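# Slide the paper roll onto the wooden holder's post

## Task

Fit the paper roll over the wooden holder's post so that it sits down on the holder's base, then release it so no part of either arm (camera cables included) is touching the roll.

## Robot and tools

Robot: two arms, left_arm and right_arm, each with a parallel two-finger gripper. The fingers extend along the gripper's own +z axis and close along its y axis. end_effector_position is the spot between the finger pads, roughly 1 cm short of the fingertips.

Frame: one scene frame for all numbers. Origin at table-top height, halfway between the two arms' nominal bases; +x points out over the table, +z up, and left_arm is on the +y side. Image left/right does not follow arm names. Real bases are offset from nominal; a BASES line, if present, gives them. Reported hand positions and orientations may be a few cm off, worse at long reach.

Row format (used by execute_actions and move): 16 numbers, always both arms: left_arm x, y, z, qw, qx, qy, qz, opening, then right_arm in the same order. x, y, z are an absolute target for end_effector_position in metres; the quaternion (w first) is an absolute target orientation; both in the scene frame. opening runs from -1 (shut) to +1 (fully open, 0.094 m). To hold an orientation, repeat one fixed quaternion every time rather than copying the drifting reported one. An arm meant to stay still should get its last reported pose and its intended opening in every call.

execute_actions: "actions" holds zero or one item. Empty list: just returns the state (with pictures). {"rows": [...], "steps": n}: 1 to 15 rows, n up to 15 control steps of 1/30 s (default 15); one row per step, the final row repeated if rows run out; at least 5 steps. Rejected outright if any target lies over 0.6 m from that arm's last reported position along any of its gripper's axes. {"steps": n} alone waits until n steps (max 300) have passed since the previous result, reply time included. "cameras" picks images: ["all"], [] or names; an unknown name invalidates the call. Results are read 5 steps before an action ends; those steps run afterwards.

move: "target" is one row or a list of up to 15 rows (absolute poses, no 0.6 m limit). Grippers travel straight lines, ending together, over 0.5 to 10 s (stopping short if longer). "speed" in m/s, 0.002 to 2.9, default 0.25 (rotation up to twice that in rad/s), one value or one per target. "blend" in metres rounds corners at intermediate targets. blocking=false returns about 0.5 s after start while the motion continues. Paths ignore obstacles and the other arm; faster motion means more lag, overshoot and harder impacts, and aiming past a contact presses harder. A changed opening in the first target is sent at the start; in later targets it is applied on arrival, with all arms pausing. The result adds a "move:" line: done (within 10 mm and 2 degrees), off_target, moving, held, fault, plus limits such as paced (pose clipped) or held (steps withheld). done or off_target say nothing about contact.

wait: "seconds" 0 to 10; lets time run, ends early if a move finishes. stop: brakes the current move (needs braking room); fingers keep moving. zoom_image: "camera" (cam_high, cam_left_wrist, cam_right_wrist) and "region" [x0, y0, x1, y1] in pixels, at most 504 by 504, on that camera's latest image. finished_scene: "scene" is the current scene number; ends it irreversibly and grades it.

Results list per arm: end_effector_position, end_effector_quat_wxyz, Hand target (pose the controller now drives toward), Joint positions (last value is finger opening in m), Joint velocities ("within noise" means at rest), Joint torques (drive output including gravity; entries 1 to 3 wrap at ±28 N m; positive means toward larger joint values), grip_measured (same scale as opening), Time used. Images: cam_high, cam_left_wrist, cam_right_wrist, each 672x504; calibration (K, distortion, T_world_to_cam) is supplied and may be slightly off.

Motion notes: each step the commanded orientation is limited to 40 degrees from the measured one; position is favoured when both cannot be met. Friction and gravity can leave a free gripper a centimetre or more from its target. Very small moves may not start. Keep paths away from an arm's own base, and avoid near-straight arms.

Gripping: empty, grip_measured may read up to about 2.7 mm wide. On a hard part it reads a few mm under the part's width, more for round or small items. Squeezing force reaches its limit roughly 0.05 (0.11+ for round objects) below the touch reading; close gently on soft or fragile things. To release, command clearly above grip_measured.

Avoid: dropping the roll or leaving anything off the table; releasing a moving object; fast impacts or heavy pushes; any arm-to-arm collision or gripping the other arm's fingers (can end the scene); arm fault stops. Motor heat rises when holding loads, reaching far or pushing against unreachable targets: MOTOR HOT at 75 °C, fold-away fault at 90 °C, arm collapse at 100 °C. Loose objects may occasionally be nudged by outside pushes. Time spent thinking counts as robot time.

Each tool is called after ">>>" as name(argument=value, ...) on one line, values as JSON.

## Session

>>> execute_actions(actions=[], cameras=["all"])

Scene clock: 0.00 s of 4400.00 s.
left_arm: end_effector_position=(+0.3990, +0.2155, +0.3339) grip_measured=+1.000 end_effector_quat_wxyz=(+0.613, -0.149, +0.751, -0.193) | right_arm: end_effector_position=(+0.2363, -0.1520, +0.2376) grip_measured=+1.000 end_effector_quat_wxyz=(+0.503, -0.064, +0.821, +0.263)
Joint positions: left_arm=[-0.192 0.968 0.891 -0.096 -0.063 -0.512 0.094] | right_arm=[0.621 0.795 0.631 -0.201 0.071 0.431 0.094]
Joint velocities: within noise
Joint torques (N m): no reading
Motor temperatures (°C): left_arm=[23 24 21 24 22 21 23] | right_arm=[23 23 23 22 22 23 24]
Heat: left arm: 24 °C; right arm: 24 °C.
Hand target: left_arm +0.3971, +0.2160, +0.3393; +0.618, -0.147, +0.748, -0.193 | right_arm +0.2363, -0.1523, +0.2440; +0.509, -0.063, +0.816, +0.265

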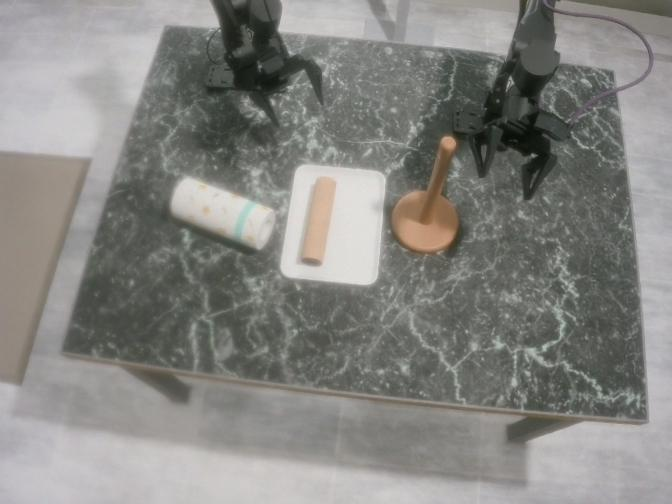

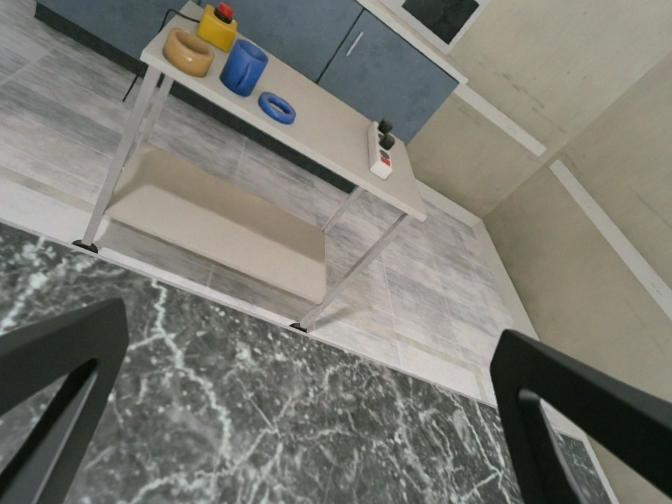

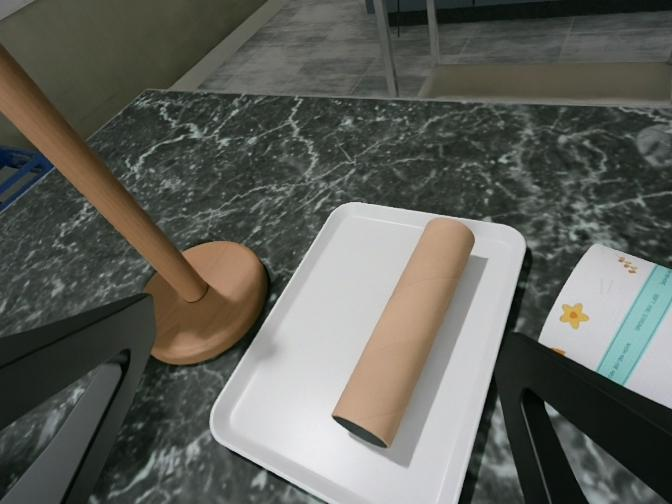

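>>> zoom_image(camera="cam_high", region=[160, 160, 290, 260])

>>> zoom_image(camera="cam_high", region=[375, 125, 485, 260])

Scaled by 3.877 from the camera's 672x504 image, which has a finer 960x720 frame.

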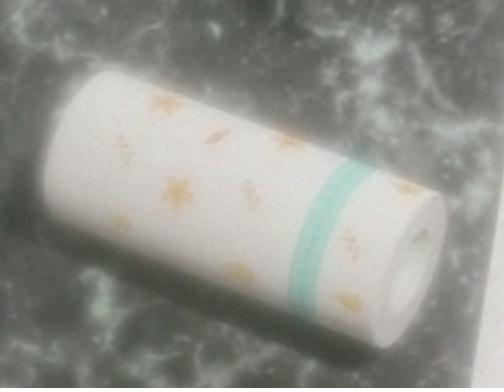

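Scaled by 3.733 from the camera's 672x504 image, which has a finer 960x720 frame.

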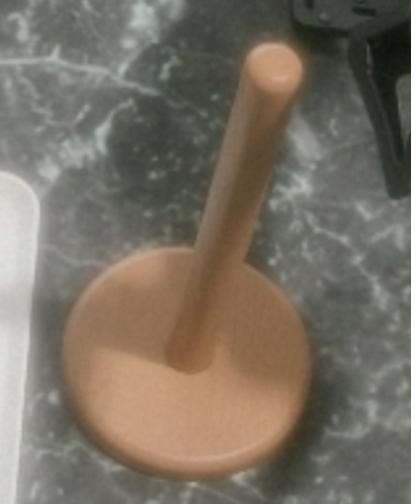

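>>> move(target=[0.3807, 0.4355, 0.334, 0.6424, -0.3473, 0.6823, -0.0193, 1.0, 0.363, -0.301, 0.17, 0, 0.5989, -0.8009, 0, 1.0], speed=0.7, cameras=["cam_high", "cam_right_wrist"])

Scene clock: 12.57 s of 4400.00 s.
left_arm: end_effector_position=(+0.3784, +0.4326, +0.3201) grip_measured=+1.000 end_effector_quat_wxyz=(+0.631, -0.356, +0.688, -0.025) | right_arm: end_effector_position=(+0.3600, -0.3025, +0.1716) grip_measured=+1.000 end_effector_quat_wxyz=(+0.012, -0.593, +0.805, -0.004)
Joint positions: left_arm=[0.446 1.03 0.891 -0.064 0.026 -0.511 0.094] | right_arm=[0.056 2.036 2.057 -1.568 -0.006 -1.202 0.094]
Joint velocities: within noise
Joint torques (N m): left_arm=[0.53 -2.63 10.51 2.27 0.03 0.15] | right_arm=[0.49 -9.59 9.21 0.09 0.07 -0.04]
Motor temperatures (°C): left_arm=[23 24 22 28 22 21 23] | right_arm=[23 24 24 25 22 23 24]
Heat: left arm: 28 °C; right arm: 25 °C.
Hand target: left_arm +0.3802, +0.4352, +0.3339; +0.643, -0.347, +0.682, -0.019 | right_arm +0.3628, -0.3009, +0.1697; +0.006, -0.599, +0.801, -0.004
Off the commanded pose: left_arm 0.014 m, 2 deg | right_arm 0.004 m, 2 deg.
joint sent to its limit (right arm) — joint 4 (wrist pitch), lower limit.
Kept back: nothing.
move: off_target (left_arm)
camera_calibration:
cam_right_wrist: T_world_to_cam=[[0.984291, -0.176534, -0.00259389, -0.40807], [-0.155014, -0.871145, 0.465915, -0.263929], [-0.0845097, -0.458194, -0.884826, 0.147538], [0, 0, 0, 1]] pos_world=[0.373216, -0.234358, 0.252456]
Images, in order (width x height): cam_high 672x504, cam_right_wrist 672x504.

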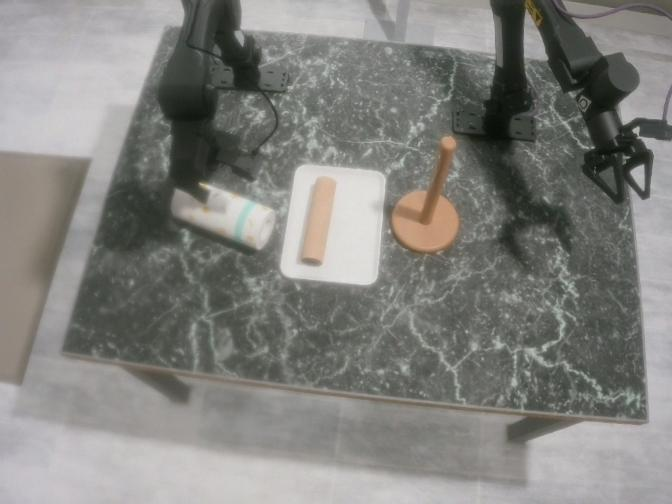

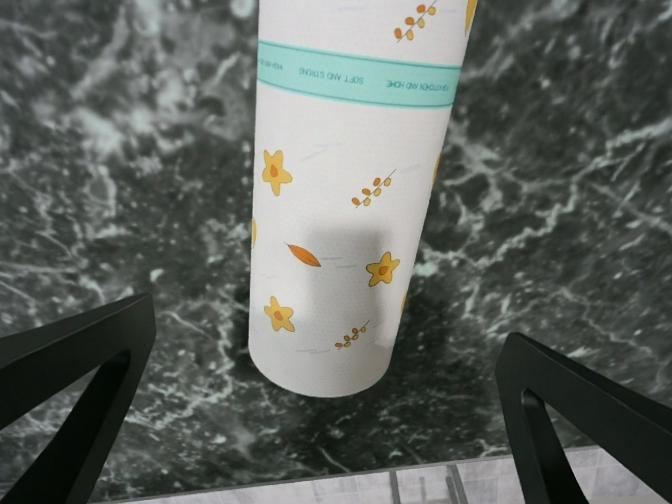

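>>> move(target=[0.3807, 0.4355, 0.334, 0.6424, -0.3473, 0.6823, -0.0193, 1.0, 0.3655, -0.305, 0.108, 0, 0.594, -0.8045, 0, 1.0], speed=0.2, cameras=["cam_right_wrist"])

>>> zoom_image(camera="cam_right_wrist", region=[120, 180, 540, 480])

Scene clock: 16.20 s of 4400.00 s.
left_arm: end_effector_position=(+0.3784, +0.4325, +0.3202) grip_measured=+1.000 end_effector_quat_wxyz=(+0.631, -0.356, +0.688, -0.025) | right_arm: end_effector_position=(+0.3667, -0.3024, +0.1164) grip_measured=+1.000 end_effector_quat_wxyz=(+0.009, -0.594, +0.805, -0.003)
Joint positions: left_arm=[0.446 1.03 0.891 -0.064 0.026 -0.511 0.094] | right_arm=[0.056 2.036 1.836 -1.353 -0.004 -1.203 0.094]
Joint velocities: within noise
Joint torques (N m): left_arm=[0.49 -2.62 10.48 2.28 0.02 0.16] | right_arm=[-0.29 -11.03 5.01 0.34 0.05 -0.01]
Motor temperatures (°C): left_arm=[23 24 22 28 22 21 23] | right_arm=[23 24 24 25 22 23 24]
Heat: left arm: 28 °C; right arm: 25 °C.
Hand target: left_arm +0.3803, +0.4352, +0.3338; +0.643, -0.347, +0.683, -0.019 | right_arm +0.3653, -0.3049, +0.1080; +0.000, -0.594, +0.804, +0.000
Off the commanded pose: left_arm 0.014 m, 2 deg | right_arm 0.009 m, 1 deg.
Kept back: nothing.
move: off_target (left_arm)
camera_calibration:
cam_right_wrist: T_world_to_cam=[[0.984368, -0.175902, -0.00882807, -0.413913], [-0.151278, -0.87011, 0.469066, -0.23853], [-0.0901911, -0.460398, -0.883119, 0.100573], [0, 0, 0, 1]] pos_world=[0.380429, -0.234052, 0.19705]
Images, in order (width x height): cam_right_wrist 672x504.

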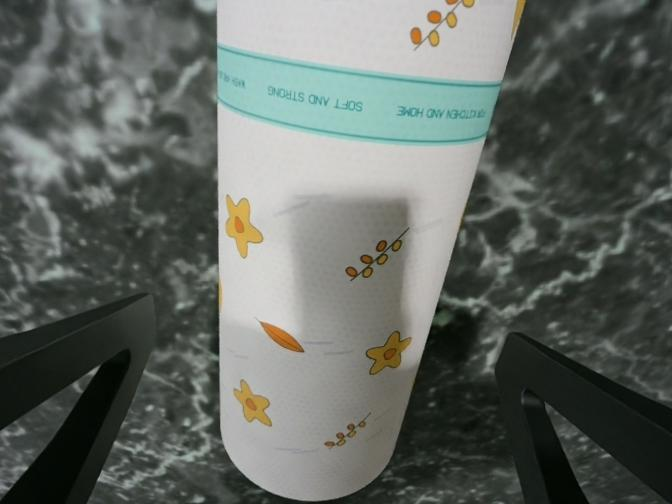

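Scaled by 1.200 from the camera's 672x504 image, which has a finer 960x720 frame.

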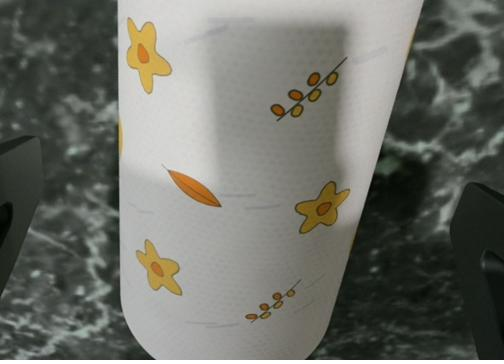

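>>> move(target=[0.3807, 0.4355, 0.334, 0.6424, -0.3473, 0.6823, -0.0193, 1.0, 0.3676, -0.3, 0.038, 0, 0.594, -0.8045, 0, 1.0], speed=0.14, cameras=["cam_right_wrist", "cam_high"])

Scene clock: 20.33 s of 4400.00 s.
left_arm: end_effector_position=(+0.3784, +0.4325, +0.3202) grip_measured=+1.000 end_effector_quat_wxyz=(+0.631, -0.356, +0.688, -0.025) | right_arm: end_effector_position=(+0.3706, -0.3023, +0.0501) grip_measured=+1.000 end_effector_quat_wxyz=(+0.012, -0.593, +0.805, -0.006)
Joint positions: left_arm=[0.446 1.03 0.891 -0.064 0.026 -0.511 0.094] | right_arm=[0.056 2.066 1.616 -1.095 -0.004 -1.201 0.094]
Joint velocities: within noise
Joint torques (N m): left_arm=[0.4 -2.55 10.52 2.24 0.01 0.14] | right_arm=[0.65 -10.29 5.23 0.36 0.04 0.09]
Motor temperatures (°C): left_arm=[23 24 23 29 22 21 23] | right_arm=[23 24 24 25 22 23 24]
Heat: left arm: 29 °C; right arm: 25 °C.
Hand target: left_arm +0.3802, +0.4352, +0.3338; +0.643, -0.348, +0.683, -0.019 | right_arm +0.3674, -0.3000, +0.0383; +0.000, -0.594, +0.804, +0.000
Off the commanded pose: left_arm 0.014 m, 2 deg | right_arm 0.013 m, 2 deg.
Kept back: nothing.
move: off_target (left_arm, right_arm)
camera_calibration:
cam_right_wrist: T_world_to_cam=[[0.984146, -0.177358, -0.000500959, -0.419155], [-0.156519, -0.869837, 0.467851, -0.204603], [-0.0834128, -0.460356, -0.883807, 0.0398776], [0, 0, 0, 1]] pos_world=[0.383812, -0.233953, 0.130758]
Images, in order (width x height): cam_high 672x504, cam_right_wrist 672x504.

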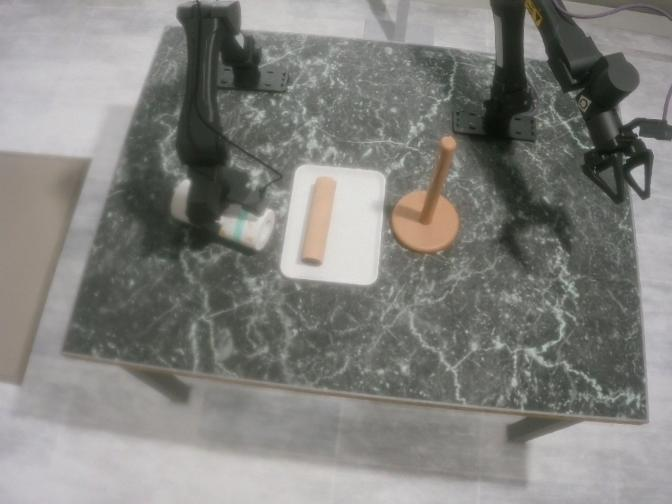

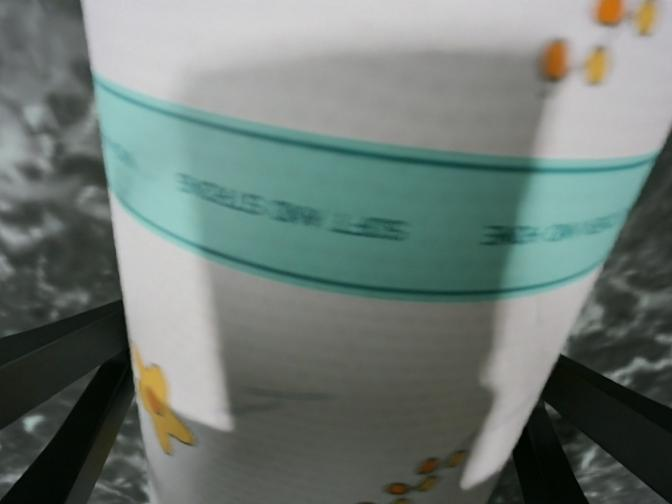

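>>> execute_actions(actions=[{"rows": [[0.3807,0.4355,0.334,0.6424,-0.3473,0.6823,-0.0193,1.0,0.3676,-0.3,0.038,0,0.594,-0.8045,0,0.96],[0.3807,0.4355,0.334,0.6424,-0.3473,0.6823,-0.0193,1.0,0.3676,-0.3,0.038,0,0.594,-0.8045,0,0.92],[0.3807,0.4355,0.334,0.6424,-0.3473,0.6823,-0.0193,1.0,0.3676,-0.3,0.038,0,0.594,-0.8045,0,0.88],[0.3807,0.4355,0.334,0.6424,-0.3473,0.6823,-0.0193,1.0,0.3676,-0.3,0.038,0,0.594,-0.8045,0,0.84],[0.3807,0.4355,0.334,0.6424,-0.3473,0.6823,-0.0193,1.0,0.3676,-0.3,0.038,0,0.594,-0.8045,0,0.80],[0.3807,0.4355,0.334,0.6424,-0.3473,0.6823,-0.0193,1.0,0.3676,-0.3,0.038,0,0.594,-0.8045,0,0.75],[0.3807,0.4355,0.334,0.6424,-0.3473,0.6823,-0.0193,1.0,0.3676,-0.3,0.038,0,0.594,-0.8045,0,0.70],[0.3807,0.4355,0.334,0.6424,-0.3473,0.6823,-0.0193,1.0,0.3676,-0.3,0.038,0,0.594,-0.8045,0,0.65],[0.3807,0.4355,0.334,0.6424,-0.3473,0.6823,-0.0193,1.0,0.3676,-0.3,0.038,0,0.594,-0.8045,0,0.60],[0.3807,0.4355,0.334,0.6424,-0.3473,0.6823,-0.0193,1.0,0.3676,-0.3,0.038,0,0.594,-0.8045,0,0.5]], "steps": 15}], cameras=[])

>>> move(target=[[0.3807,0.4355,0.334,0.6424,-0.3473,0.6823,-0.0193,1.0,0.3676,-0.3,0.17,0,0.594,-0.8045,0,0.5],[0.3334,0.2722,0.36,0.6533,0.2706,0.6533,-0.2706,1.0,0.275,0.0,0.455,0.6328,-0.3155,0.6328,0.3155,0.5],[0.3334,0.2722,0.36,0.6533,0.2706,0.6533,-0.2706,1.0,0.32,0.118,0.455,0.6328,-0.3155,0.6328,0.3155,0.5]], speed=[0.35,0.7,0.3], blend=[0.03,0.03,0], cameras=["all"])

Scene clock: 33.90 s of 4400.00 s.
left_arm: end_effector_position=(+0.3784, +0.4325, +0.3202) grip_measured=+1.000 end_effector_quat_wxyz=(+0.631, -0.356, +0.688, -0.025) | right_arm: end_effector_position=(+0.3712, -0.3023, +0.0501) grip_measured=+0.738 end_effector_quat_wxyz=(+0.013, -0.593, +0.805, -0.006)
Joint positions: left_arm=[0.446 1.03 0.891 -0.064 0.026 -0.511 0.094] | right_arm=[0.056 2.066 1.616 -1.093 -0.003 -1.201 0.082]
Joint velocities: within noise
Joint torques (N m): left_arm=[0.43 -2.59 10.5 2.26 0.03 0.14] | right_arm=[0.62 -10.22 5.3 0.36 0.04 0.09]
Motor temperatures (°C): left_arm=[23 24 24 30 22 21 23] | right_arm=[23 26 24 24 22 23 24]
Heat: left arm: 30 °C; right arm: 26 °C.
Steps of this call (1-397: nothing new was sent; 398-407: this action's first 10). Readings (end_effector_position of left_arm | right_arm):
398: (+0.3784, +0.4325, +0.3202) | (+0.3711, -0.3022, +0.0501)
399: (+0.3784, +0.4325, +0.3202) | (+0.3711, -0.3022, +0.0501)
401: (+0.3784, +0.4325, +0.3202) | (+0.3712, -0.3023, +0.0501)
405: (+0.3784, +0.4325, +0.3202) | (+0.3712, -0.3023, +0.0501)
407: the state above
No camera images: "cameras" was empty.

Scene clock: 37.03 s of 4400.00 s.
left_arm: end_effector_position=(+0.3322, +0.2734, +0.3509) grip_measured=+1.000 end_effector_quat_wxyz=(+0.652, +0.258, +0.657, -0.275) | right_arm: end_effector_position=(+0.3166, +0.1145, +0.4449) grip_measured=+0.726 end_effector_quat_wxyz=(+0.624, -0.324, +0.638, +0.313)
Joint positions: left_arm=[0.647 1.053 0.818 0.252 1.439 -0.041 0.094] | right_arm=[0.889 1.773 1.831 -0.082 -0.032 -0.006 0.081]
Joint velocities: within noise
Joint torques (N m): left_arm=[-0.49 -2.17 10.55 1.32 0.06 0.13] | right_arm=[0.24 -8.87 11.67 2 0.14 0.09]
Motor temperatures (°C): left_arm=[23 24 24 30 22 21 23] | right_arm=[23 26 24 24 22 23 24]
Heat: left arm: 30 °C; right arm: 26 °C.
Hand target: left_arm +0.3331, +0.2722, +0.3598; +0.654, +0.270, +0.652, -0.271 | right_arm +0.3196, +0.1175, +0.4548; +0.633, -0.315, +0.633, +0.316
Off your previous action's commanded pose at its last step (step 5 of this call): left_arm 0.014 m, 2 deg | right_arm 0.013 m, 2 deg.
Off the commanded pose: left_arm 0.009 m, 2 deg | right_arm 0.011 m, 2 deg.
Kept back: nothing.
move: off_target (right_arm)
camera_calibration:
cam_left_wrist: T_world_to_cam=[[-0.706137, -0.692587, 0.147285, 0.368146], [-0.419779, 0.241963, -0.87478, 0.405238], [0.570224, -0.679542, -0.461593, 0.262062], [0, 0, 0, 1]] pos_world=[0.280639, 0.335003, 0.421238]
cam_right_wrist: T_world_to_cam=[[0.81441, -0.566281, 0.126736, -0.250155], [-0.196292, -0.474363, -0.858166, 0.522024], [0.546082, 0.674022, -0.497482, 0.0752106], [0, 0, 0, 1]] pos_world=[0.265127, 0.0552768, 0.517103]

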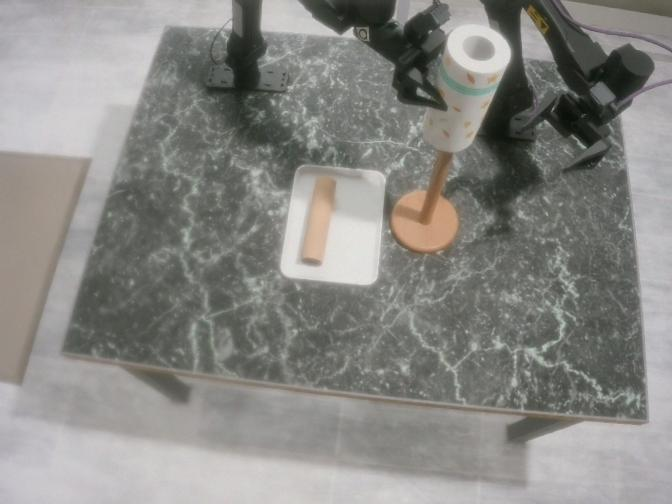

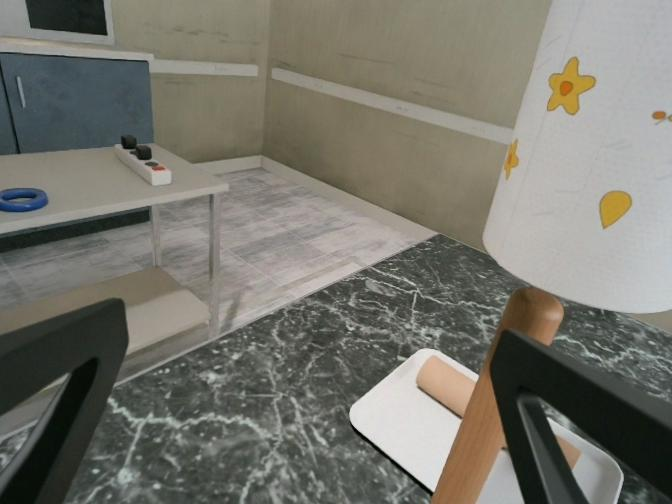

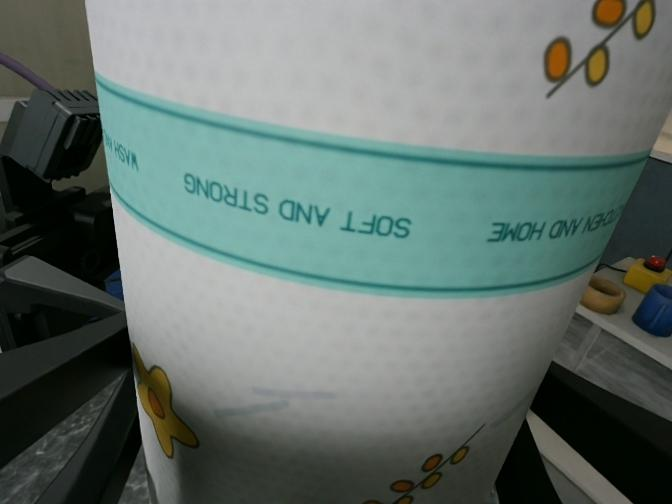

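>>> zoom_image(camera="cam_high", region=[390, 20, 520, 200])

>>> zoom_image(camera="cam_left_wrist", region=[422, 150, 672, 504])

Scaled by 2.800 from the camera's 672x504 image, which has a finer 960x720 frame.

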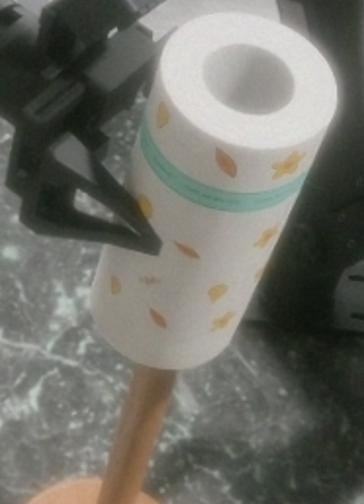

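Scaled by 1.424 from the camera's 672x504 image, which has a finer 960x720 frame.

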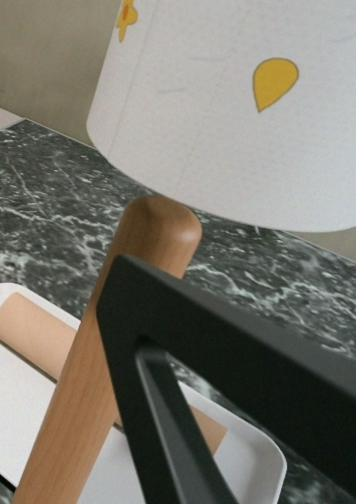

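>>> move(target=[0.3334,0.2722,0.36,0.6533,0.2706,0.6533,-0.2706,1.0,0.3235,0.1185,0.445,0.6507,-0.3063,0.6143,0.3244,0.5], speed=0.12, cameras=["cam_high", "cam_left_wrist"])

>>> zoom_image(camera="cam_high", region=[390, 20, 520, 200])

>>> zoom_image(camera="cam_left_wrist", region=[422, 150, 672, 504])

Scene clock: 41.67 s of 4400.00 s.
left_arm: end_effector_position=(+0.3321, +0.2733, +0.3504) grip_measured=+1.000 end_effector_quat_wxyz=(+0.652, +0.258, +0.658, -0.275) | right_arm: end_effector_position=(+0.3190, +0.1173, +0.4492) grip_measured=+0.726 end_effector_quat_wxyz=(+0.648, -0.313, +0.615, +0.324)
Joint positions: left_arm=[0.647 1.053 0.818 0.247 1.439 -0.038 0.094] | right_arm=[0.889 1.773 1.772 0.05 -0.031 -0.006 0.081]
Joint velocities: within noise
Joint torques (N m): left_arm=[-0.65 -2.11 10.54 1.29 0.05 0.11] | right_arm=[-0.17 -10.14 6.43 2.23 0.07 0.08]
Motor temperatures (°C): left_arm=[23 24 24 29 22 21 23] | right_arm=[23 26 24 26 22 23 25]
Heat: left arm: 29 °C; right arm: 26 °C.
Hand target: left_arm +0.3331, +0.2722, +0.3598; +0.654, +0.270, +0.652, -0.271 | right_arm +0.3234, +0.1184, +0.4450; +0.651, -0.307, +0.614, +0.324
Off the commanded pose: left_arm 0.010 m, 2 deg | right_arm 0.006 m, 1 deg.
Kept back: nothing.
move: done
camera_calibration:
cam_left_wrist: T_world_to_cam=[[-0.706219, -0.69227, 0.148382, 0.367747], [-0.420764, 0.241835, -0.874342, 0.404979], [0.569397, -0.67991, -0.462071, 0.26233], [0, 0, 0, 1]] pos_world=[0.28074, 0.335003, 0.420738]
Images, in order (width x height): cam_high 672x504, cam_left_wrist 672x504.

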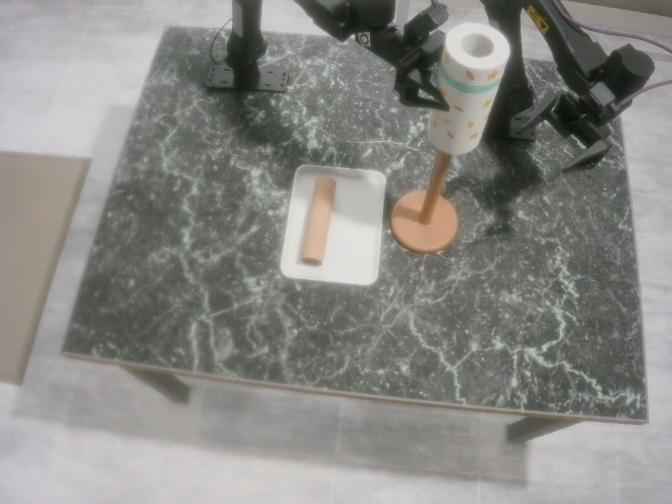

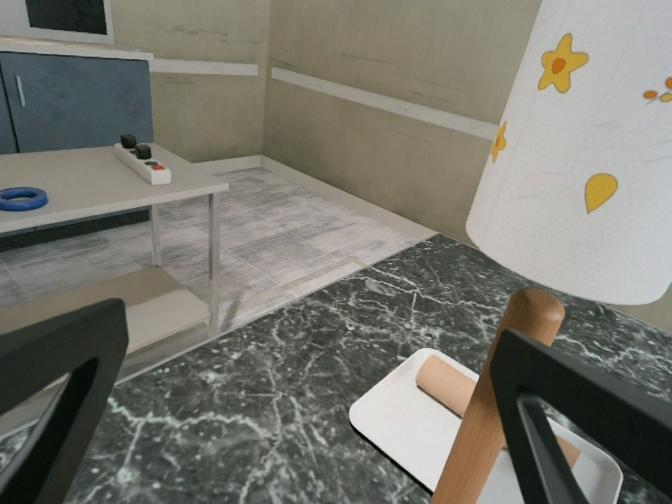

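Scaled by 2.800 from the camera's 672x504 image, which has a finer 960x720 frame.

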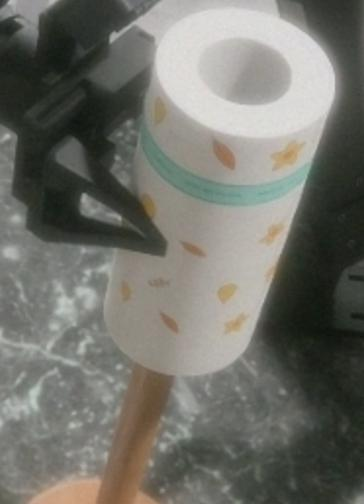

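Scaled by 1.424 from the camera's 672x504 image, which has a finer 960x720 frame.

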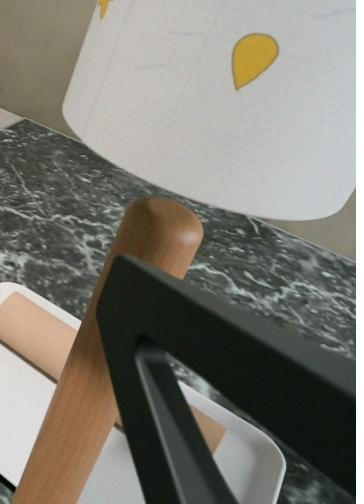

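>>> move(target=[0.3334,0.2722,0.36,0.6533,0.2706,0.6533,-0.2706,1.0,0.3235,0.1148,0.355,0.6470,-0.3083,0.6183,0.3226,0.5], speed=0.13, cameras=["cam_high", "cam_left_wrist"])

>>> zoom_image(camera="cam_high", region=[390, 40, 520, 220])

Scene clock: 44.63 s of 4400.00 s.
left_arm: end_effector_position=(+0.3321, +0.2733, +0.3504) grip_measured=+1.000 end_effector_quat_wxyz=(+0.652, +0.258, +0.658, -0.276) | right_arm: end_effector_position=(+0.3221, +0.1212, +0.3442) grip_measured=+0.726 end_effector_quat_wxyz=(+0.635, -0.319, +0.628, +0.318)
Joint positions: left_arm=[0.647 1.053 0.818 0.246 1.44 -0.037 0.094] | right_arm=[0.889 1.773 1.393 0.39 -0.031 -0.006 0.081]
Joint velocities: within noise
Joint torques (N m): left_arm=[-0.54 -2.15 10.58 1.34 0.06 0.11] | right_arm=[-0.62 -12.53 6.87 2.26 -0.01 0.11]
Motor temperatures (°C): left_arm=[23 24 24 29 22 21 23] | right_arm=[23 26 24 26 22 23 25]
Heat: left arm: 29 °C; right arm: 26 °C.
Hand target: left_arm +0.3331, +0.2722, +0.3598; +0.654, +0.270, +0.652, -0.271 | right_arm +0.3234, +0.1148, +0.3550; +0.647, -0.309, +0.618, +0.322
Off the commanded pose: left_arm 0.010 m, 2 deg | right_arm 0.013 m, 2 deg.
Kept back: nothing.
move: off_target (right_arm)
camera_calibration:
cam_left_wrist: T_world_to_cam=[[-0.70643, -0.691981, 0.148725, 0.367497], [-0.420968, 0.241861, -0.874236, 0.405007], [0.568984, -0.680195, -0.46216, 0.262511], [0, 0, 0, 1]] pos_world=[0.280741, 0.334904, 0.420738]
Images, in order (width x height): cam_high 672x504, cam_left_wrist 672x504.

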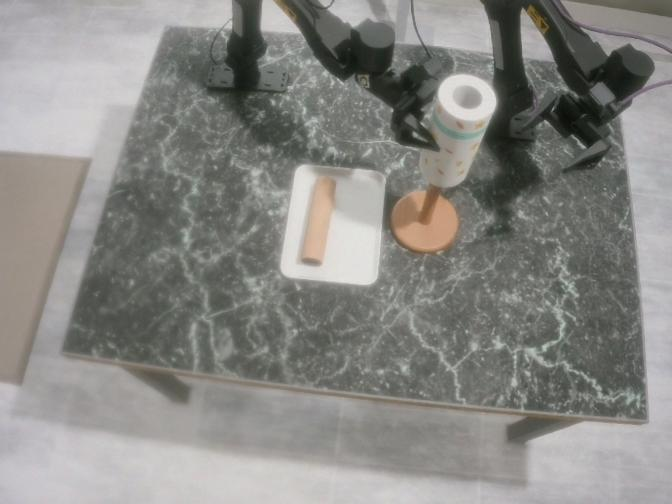

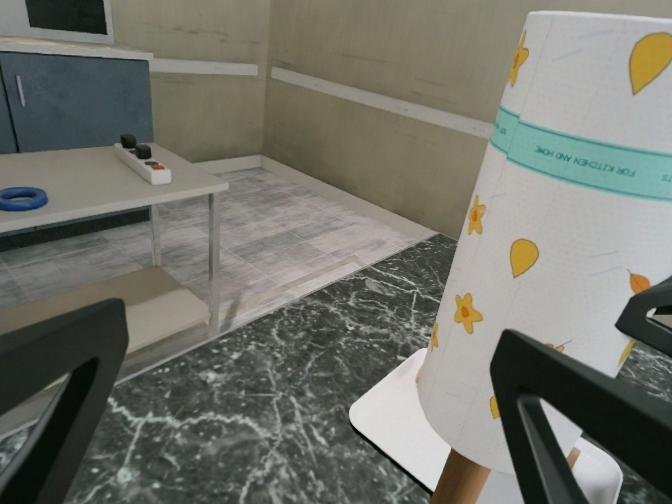

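Scaled by 2.800 from the camera's 672x504 image, which has a finer 960x720 frame.

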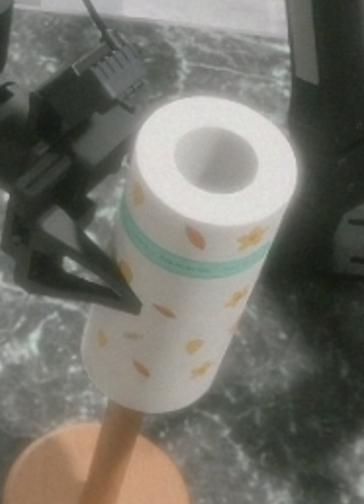

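>>> move(target=[0.3334,0.2722,0.36,0.6533,0.2706,0.6533,-0.2706,1.0,0.3292,0.1094,0.245,0.6470,-0.3083,0.6183,0.3226,0.5], speed=0.15, cameras=["cam_high", "cam_left_wrist"])

>>> zoom_image(camera="cam_high", region=[380, 80, 510, 260])

Scene clock: 47.63 s of 4400.00 s.
left_arm: end_effector_position=(+0.3321, +0.2733, +0.3503) grip_measured=+1.000 end_effector_quat_wxyz=(+0.652, +0.258, +0.658, -0.276) | right_arm: end_effector_position=(+0.3272, +0.1101, +0.2505) grip_measured=+0.726 end_effector_quat_wxyz=(+0.647, -0.310, +0.620, +0.317)
Joint positions: left_arm=[0.647 1.053 0.818 0.245 1.44 -0.037 0.094] | right_arm=[0.868 1.882 1.105 0.817 -0.039 -0.006 0.081]
Joint velocities: within noise
Joint torques (N m): left_arm=[-0.53 -2.17 10.61 1.34 0.06 0.11] | right_arm=[-0.53 -10.04 6.3 2.25 -0.16 0.11]
Motor temperatures (°C): left_arm=[23 24 24 29 22 21 23] | right_arm=[23 26 24 27 22 23 25]
Heat: left arm: 29 °C; right arm: 27 °C.
Hand target: left_arm +0.3331, +0.2722, +0.3598; +0.654, +0.270, +0.652, -0.271 | right_arm +0.3292, +0.1093, +0.2451; +0.647, -0.308, +0.619, +0.322
Off the commanded pose: left_arm 0.010 m, 2 deg | right_arm 0.006 m, 1 deg.
Kept back: nothing.
move: done
camera_calibration:
cam_left_wrist: T_world_to_cam=[[-0.706424, -0.691984, 0.148738, 0.367506], [-0.420978, 0.241852, -0.874234, 0.404925], [0.568984, -0.680195, -0.46216, 0.262464], [0, 0, 0, 1]] pos_world=[0.280741, 0.334904, 0.420638]
Images, in order (width x height): cam_high 672x504, cam_left_wrist 672x504.

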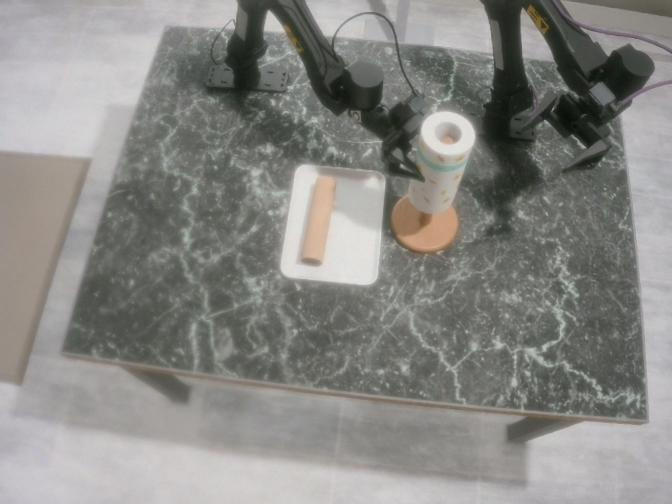

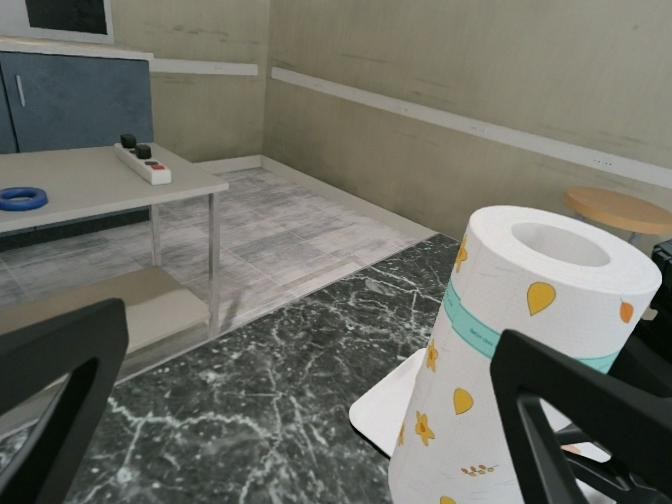

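Scaled by 2.800 from the camera's 672x504 image, which has a finer 960x720 frame.

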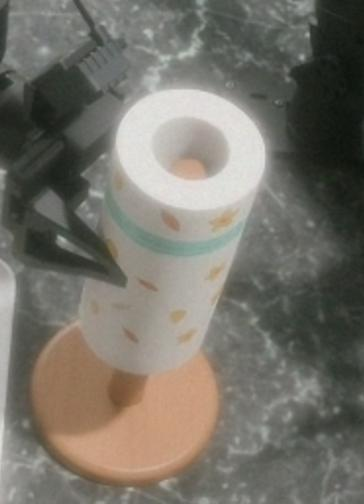

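>>> move(target=[[0.3334,0.2722,0.36,0.6533,0.2706,0.6533,-0.2706,1.0,0.3285,0.1108,0.145,0.6426,-0.3105,0.6228,0.3204,0.5],[0.3334,0.2722,0.36,0.6533,0.2706,0.6533,-0.2706,1.0,0.3285,0.1108,0.115,0.6426,-0.3105,0.6228,0.3204,0.5]], speed=[0.18,0.05], cameras=["cam_high", "cam_left_wrist"])

>>> zoom_image(camera="cam_high", region=[370, 110, 500, 290])

Scene clock: 50.90 s of 4400.00 s.
left_arm: end_effector_position=(+0.3321, +0.2733, +0.3503) grip_measured=+1.000 end_effector_quat_wxyz=(+0.652, +0.258, +0.658, -0.276) | right_arm: end_effector_position=(+0.3292, +0.1126, +0.1298) grip_measured=+0.726 end_effector_quat_wxyz=(+0.649, -0.308, +0.618, +0.320)
Joint positions: left_arm=[0.647 1.053 0.818 0.245 1.44 -0.036 0.094] | right_arm=[0.868 2.225 1.003 1.268 -0.039 -0.003 0.081]
Joint velocities: within noise
Joint torques (N m): left_arm=[-0.59 -2.21 10.63 1.32 0.05 0.11] | right_arm=[-0.23 -9.98 4.51 2.18 -0.11 0.07]
Motor temperatures (°C): left_arm=[23 24 24 29 22 21 23] | right_arm=[23 26 24 28 22 23 25]
Heat: left arm: 29 °C; right arm: 28 °C.
Hand target: left_arm +0.3331, +0.2722, +0.3598; +0.654, +0.270, +0.652, -0.271 | right_arm +0.3284, +0.1106, +0.1152; +0.642, -0.311, +0.623, +0.320
Off the commanded pose: left_arm 0.010 m, 2 deg | right_arm 0.015 m, 1 deg.
Kept back: nothing.
move: off_target (right_arm)
camera_calibration:
cam_left_wrist: T_world_to_cam=[[-0.706386, -0.692012, 0.148793, 0.367481], [-0.421078, 0.241862, -0.874183, 0.404928], [0.568958, -0.680164, -0.462239, 0.262494], [0, 0, 0, 1]] pos_world=[0.280741, 0.334903, 0.420638]
Images, in order (width x height): cam_high 672x504, cam_left_wrist 672x504.

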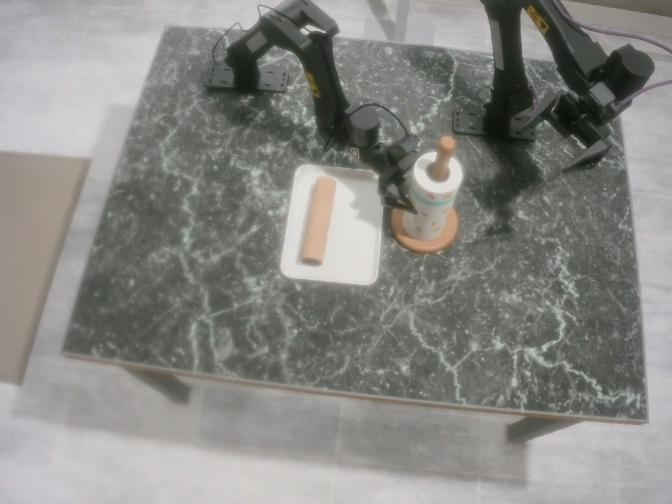

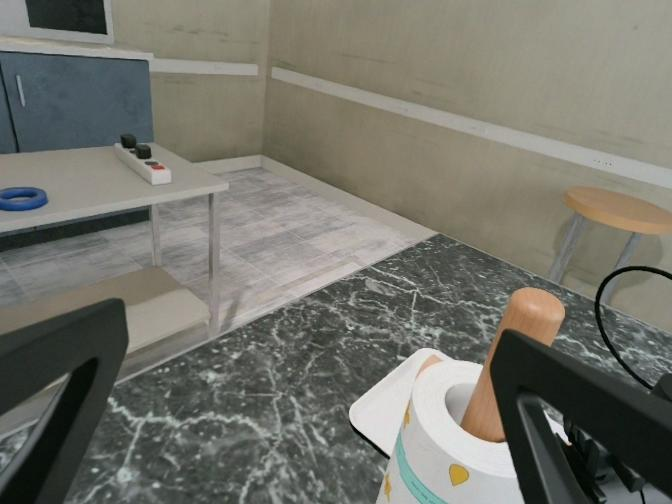

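Scaled by 2.800 from the camera's 672x504 image, which has a finer 960x720 frame.

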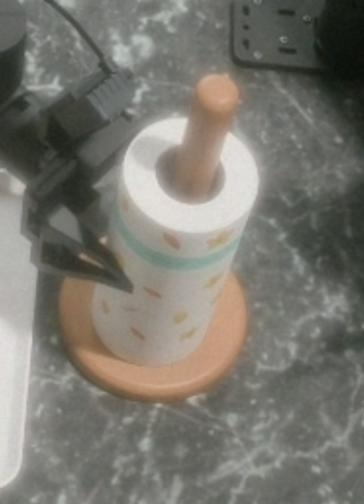

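>>> move(target=[[0.3334,0.2722,0.36,0.6533,0.2706,0.6533,-0.2706,1.0,0.3292,0.1126,0.1285,0.649,-0.308,0.618,0.320,1.0],[0.3334,0.2722,0.36,0.6533,0.2706,0.6533,-0.2706,1.0,0.2506,0.0092,0.1285,0.649,-0.308,0.618,0.320,1.0]], speed=[0.1,0.25], cameras=["cam_high", "cam_right_wrist"])

>>> zoom_image(camera="cam_high", region=[340, 110, 500, 290])

Scene clock: 53.77 s of 4400.00 s.
left_arm: end_effector_position=(+0.3321, +0.2733, +0.3503) grip_measured=+1.000 end_effector_quat_wxyz=(+0.652, +0.258, +0.658, -0.276) | right_arm: end_effector_position=(+0.2518, +0.0124, +0.0999) grip_measured=+0.998 end_effector_quat_wxyz=(+0.614, -0.322, +0.654, +0.302)
Joint positions: left_arm=[0.647 1.053 0.818 0.245 1.44 -0.036 0.094] | right_arm=[0.855 1.996 0.448 1.485 -0.047 -0.003 0.094]
Joint velocities: within noise
Joint torques (N m): left_arm=[-0.54 -2.18 10.59 1.32 0.04 0.11] | right_arm=[-0.57 -12 2.47 2.78 -0.14 0.04]
Motor temperatures (°C): left_arm=[23 24 24 28 22 21 23] | right_arm=[23 26 24 28 22 23 25]
Heat: left arm: 28 °C; right arm: 28 °C.
Hand target: left_arm +0.3331, +0.2722, +0.3598; +0.654, +0.270, +0.652, -0.271 | right_arm +0.2507, +0.0095, +0.1278; +0.644, -0.311, +0.623, +0.317
Off the commanded pose: left_arm 0.010 m, 2 deg | right_arm 0.029 m, 6 deg.
joint sent to its limit (right arm) — joint 4 (wrist pitch), upper limit.
Kept back: nothing.
move: off_target (right_arm)
camera_calibration:
cam_right_wrist: T_world_to_cam=[[0.806534, -0.578873, 0.12004, -0.20877], [-0.228815, -0.492884, -0.839469, 0.171298], [0.545112, 0.649593, -0.529983, 0.0115276], [0, 0, 0, 1]] pos_world=[0.201292, -0.0439092, 0.17497]
Images, in order (width x height): cam_high 672x504, cam_right_wrist 672x504.

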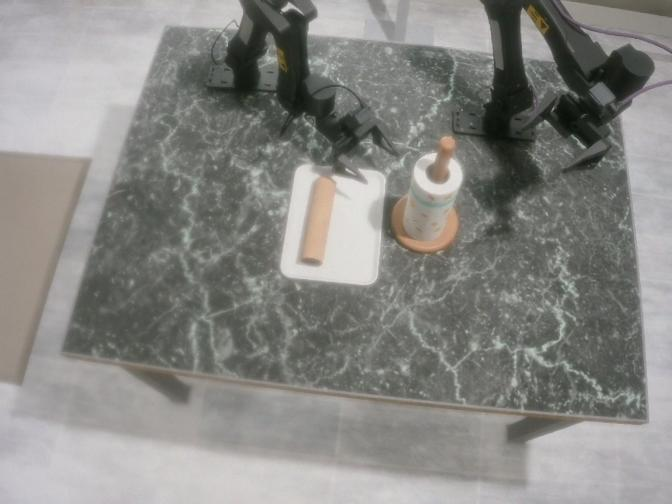

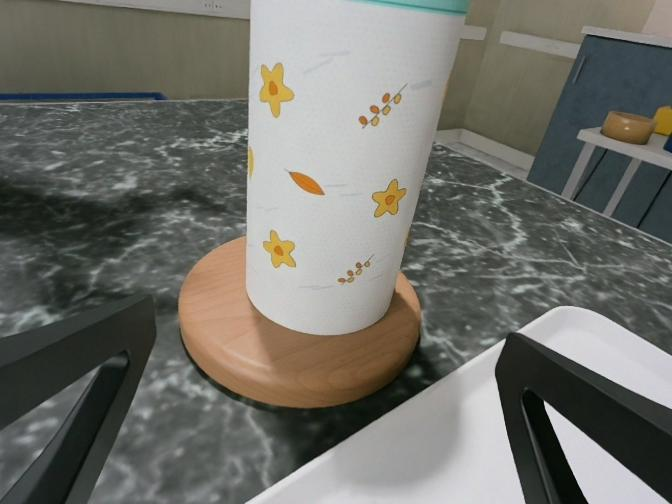

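Scaled by 2.800 from the camera's 672x504 image, which has a finer 960x720 frame.

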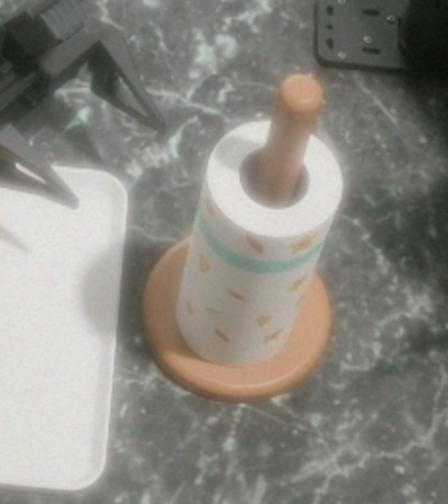

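>>> finished_scene(scene=1)

The scene is finished: the task was done.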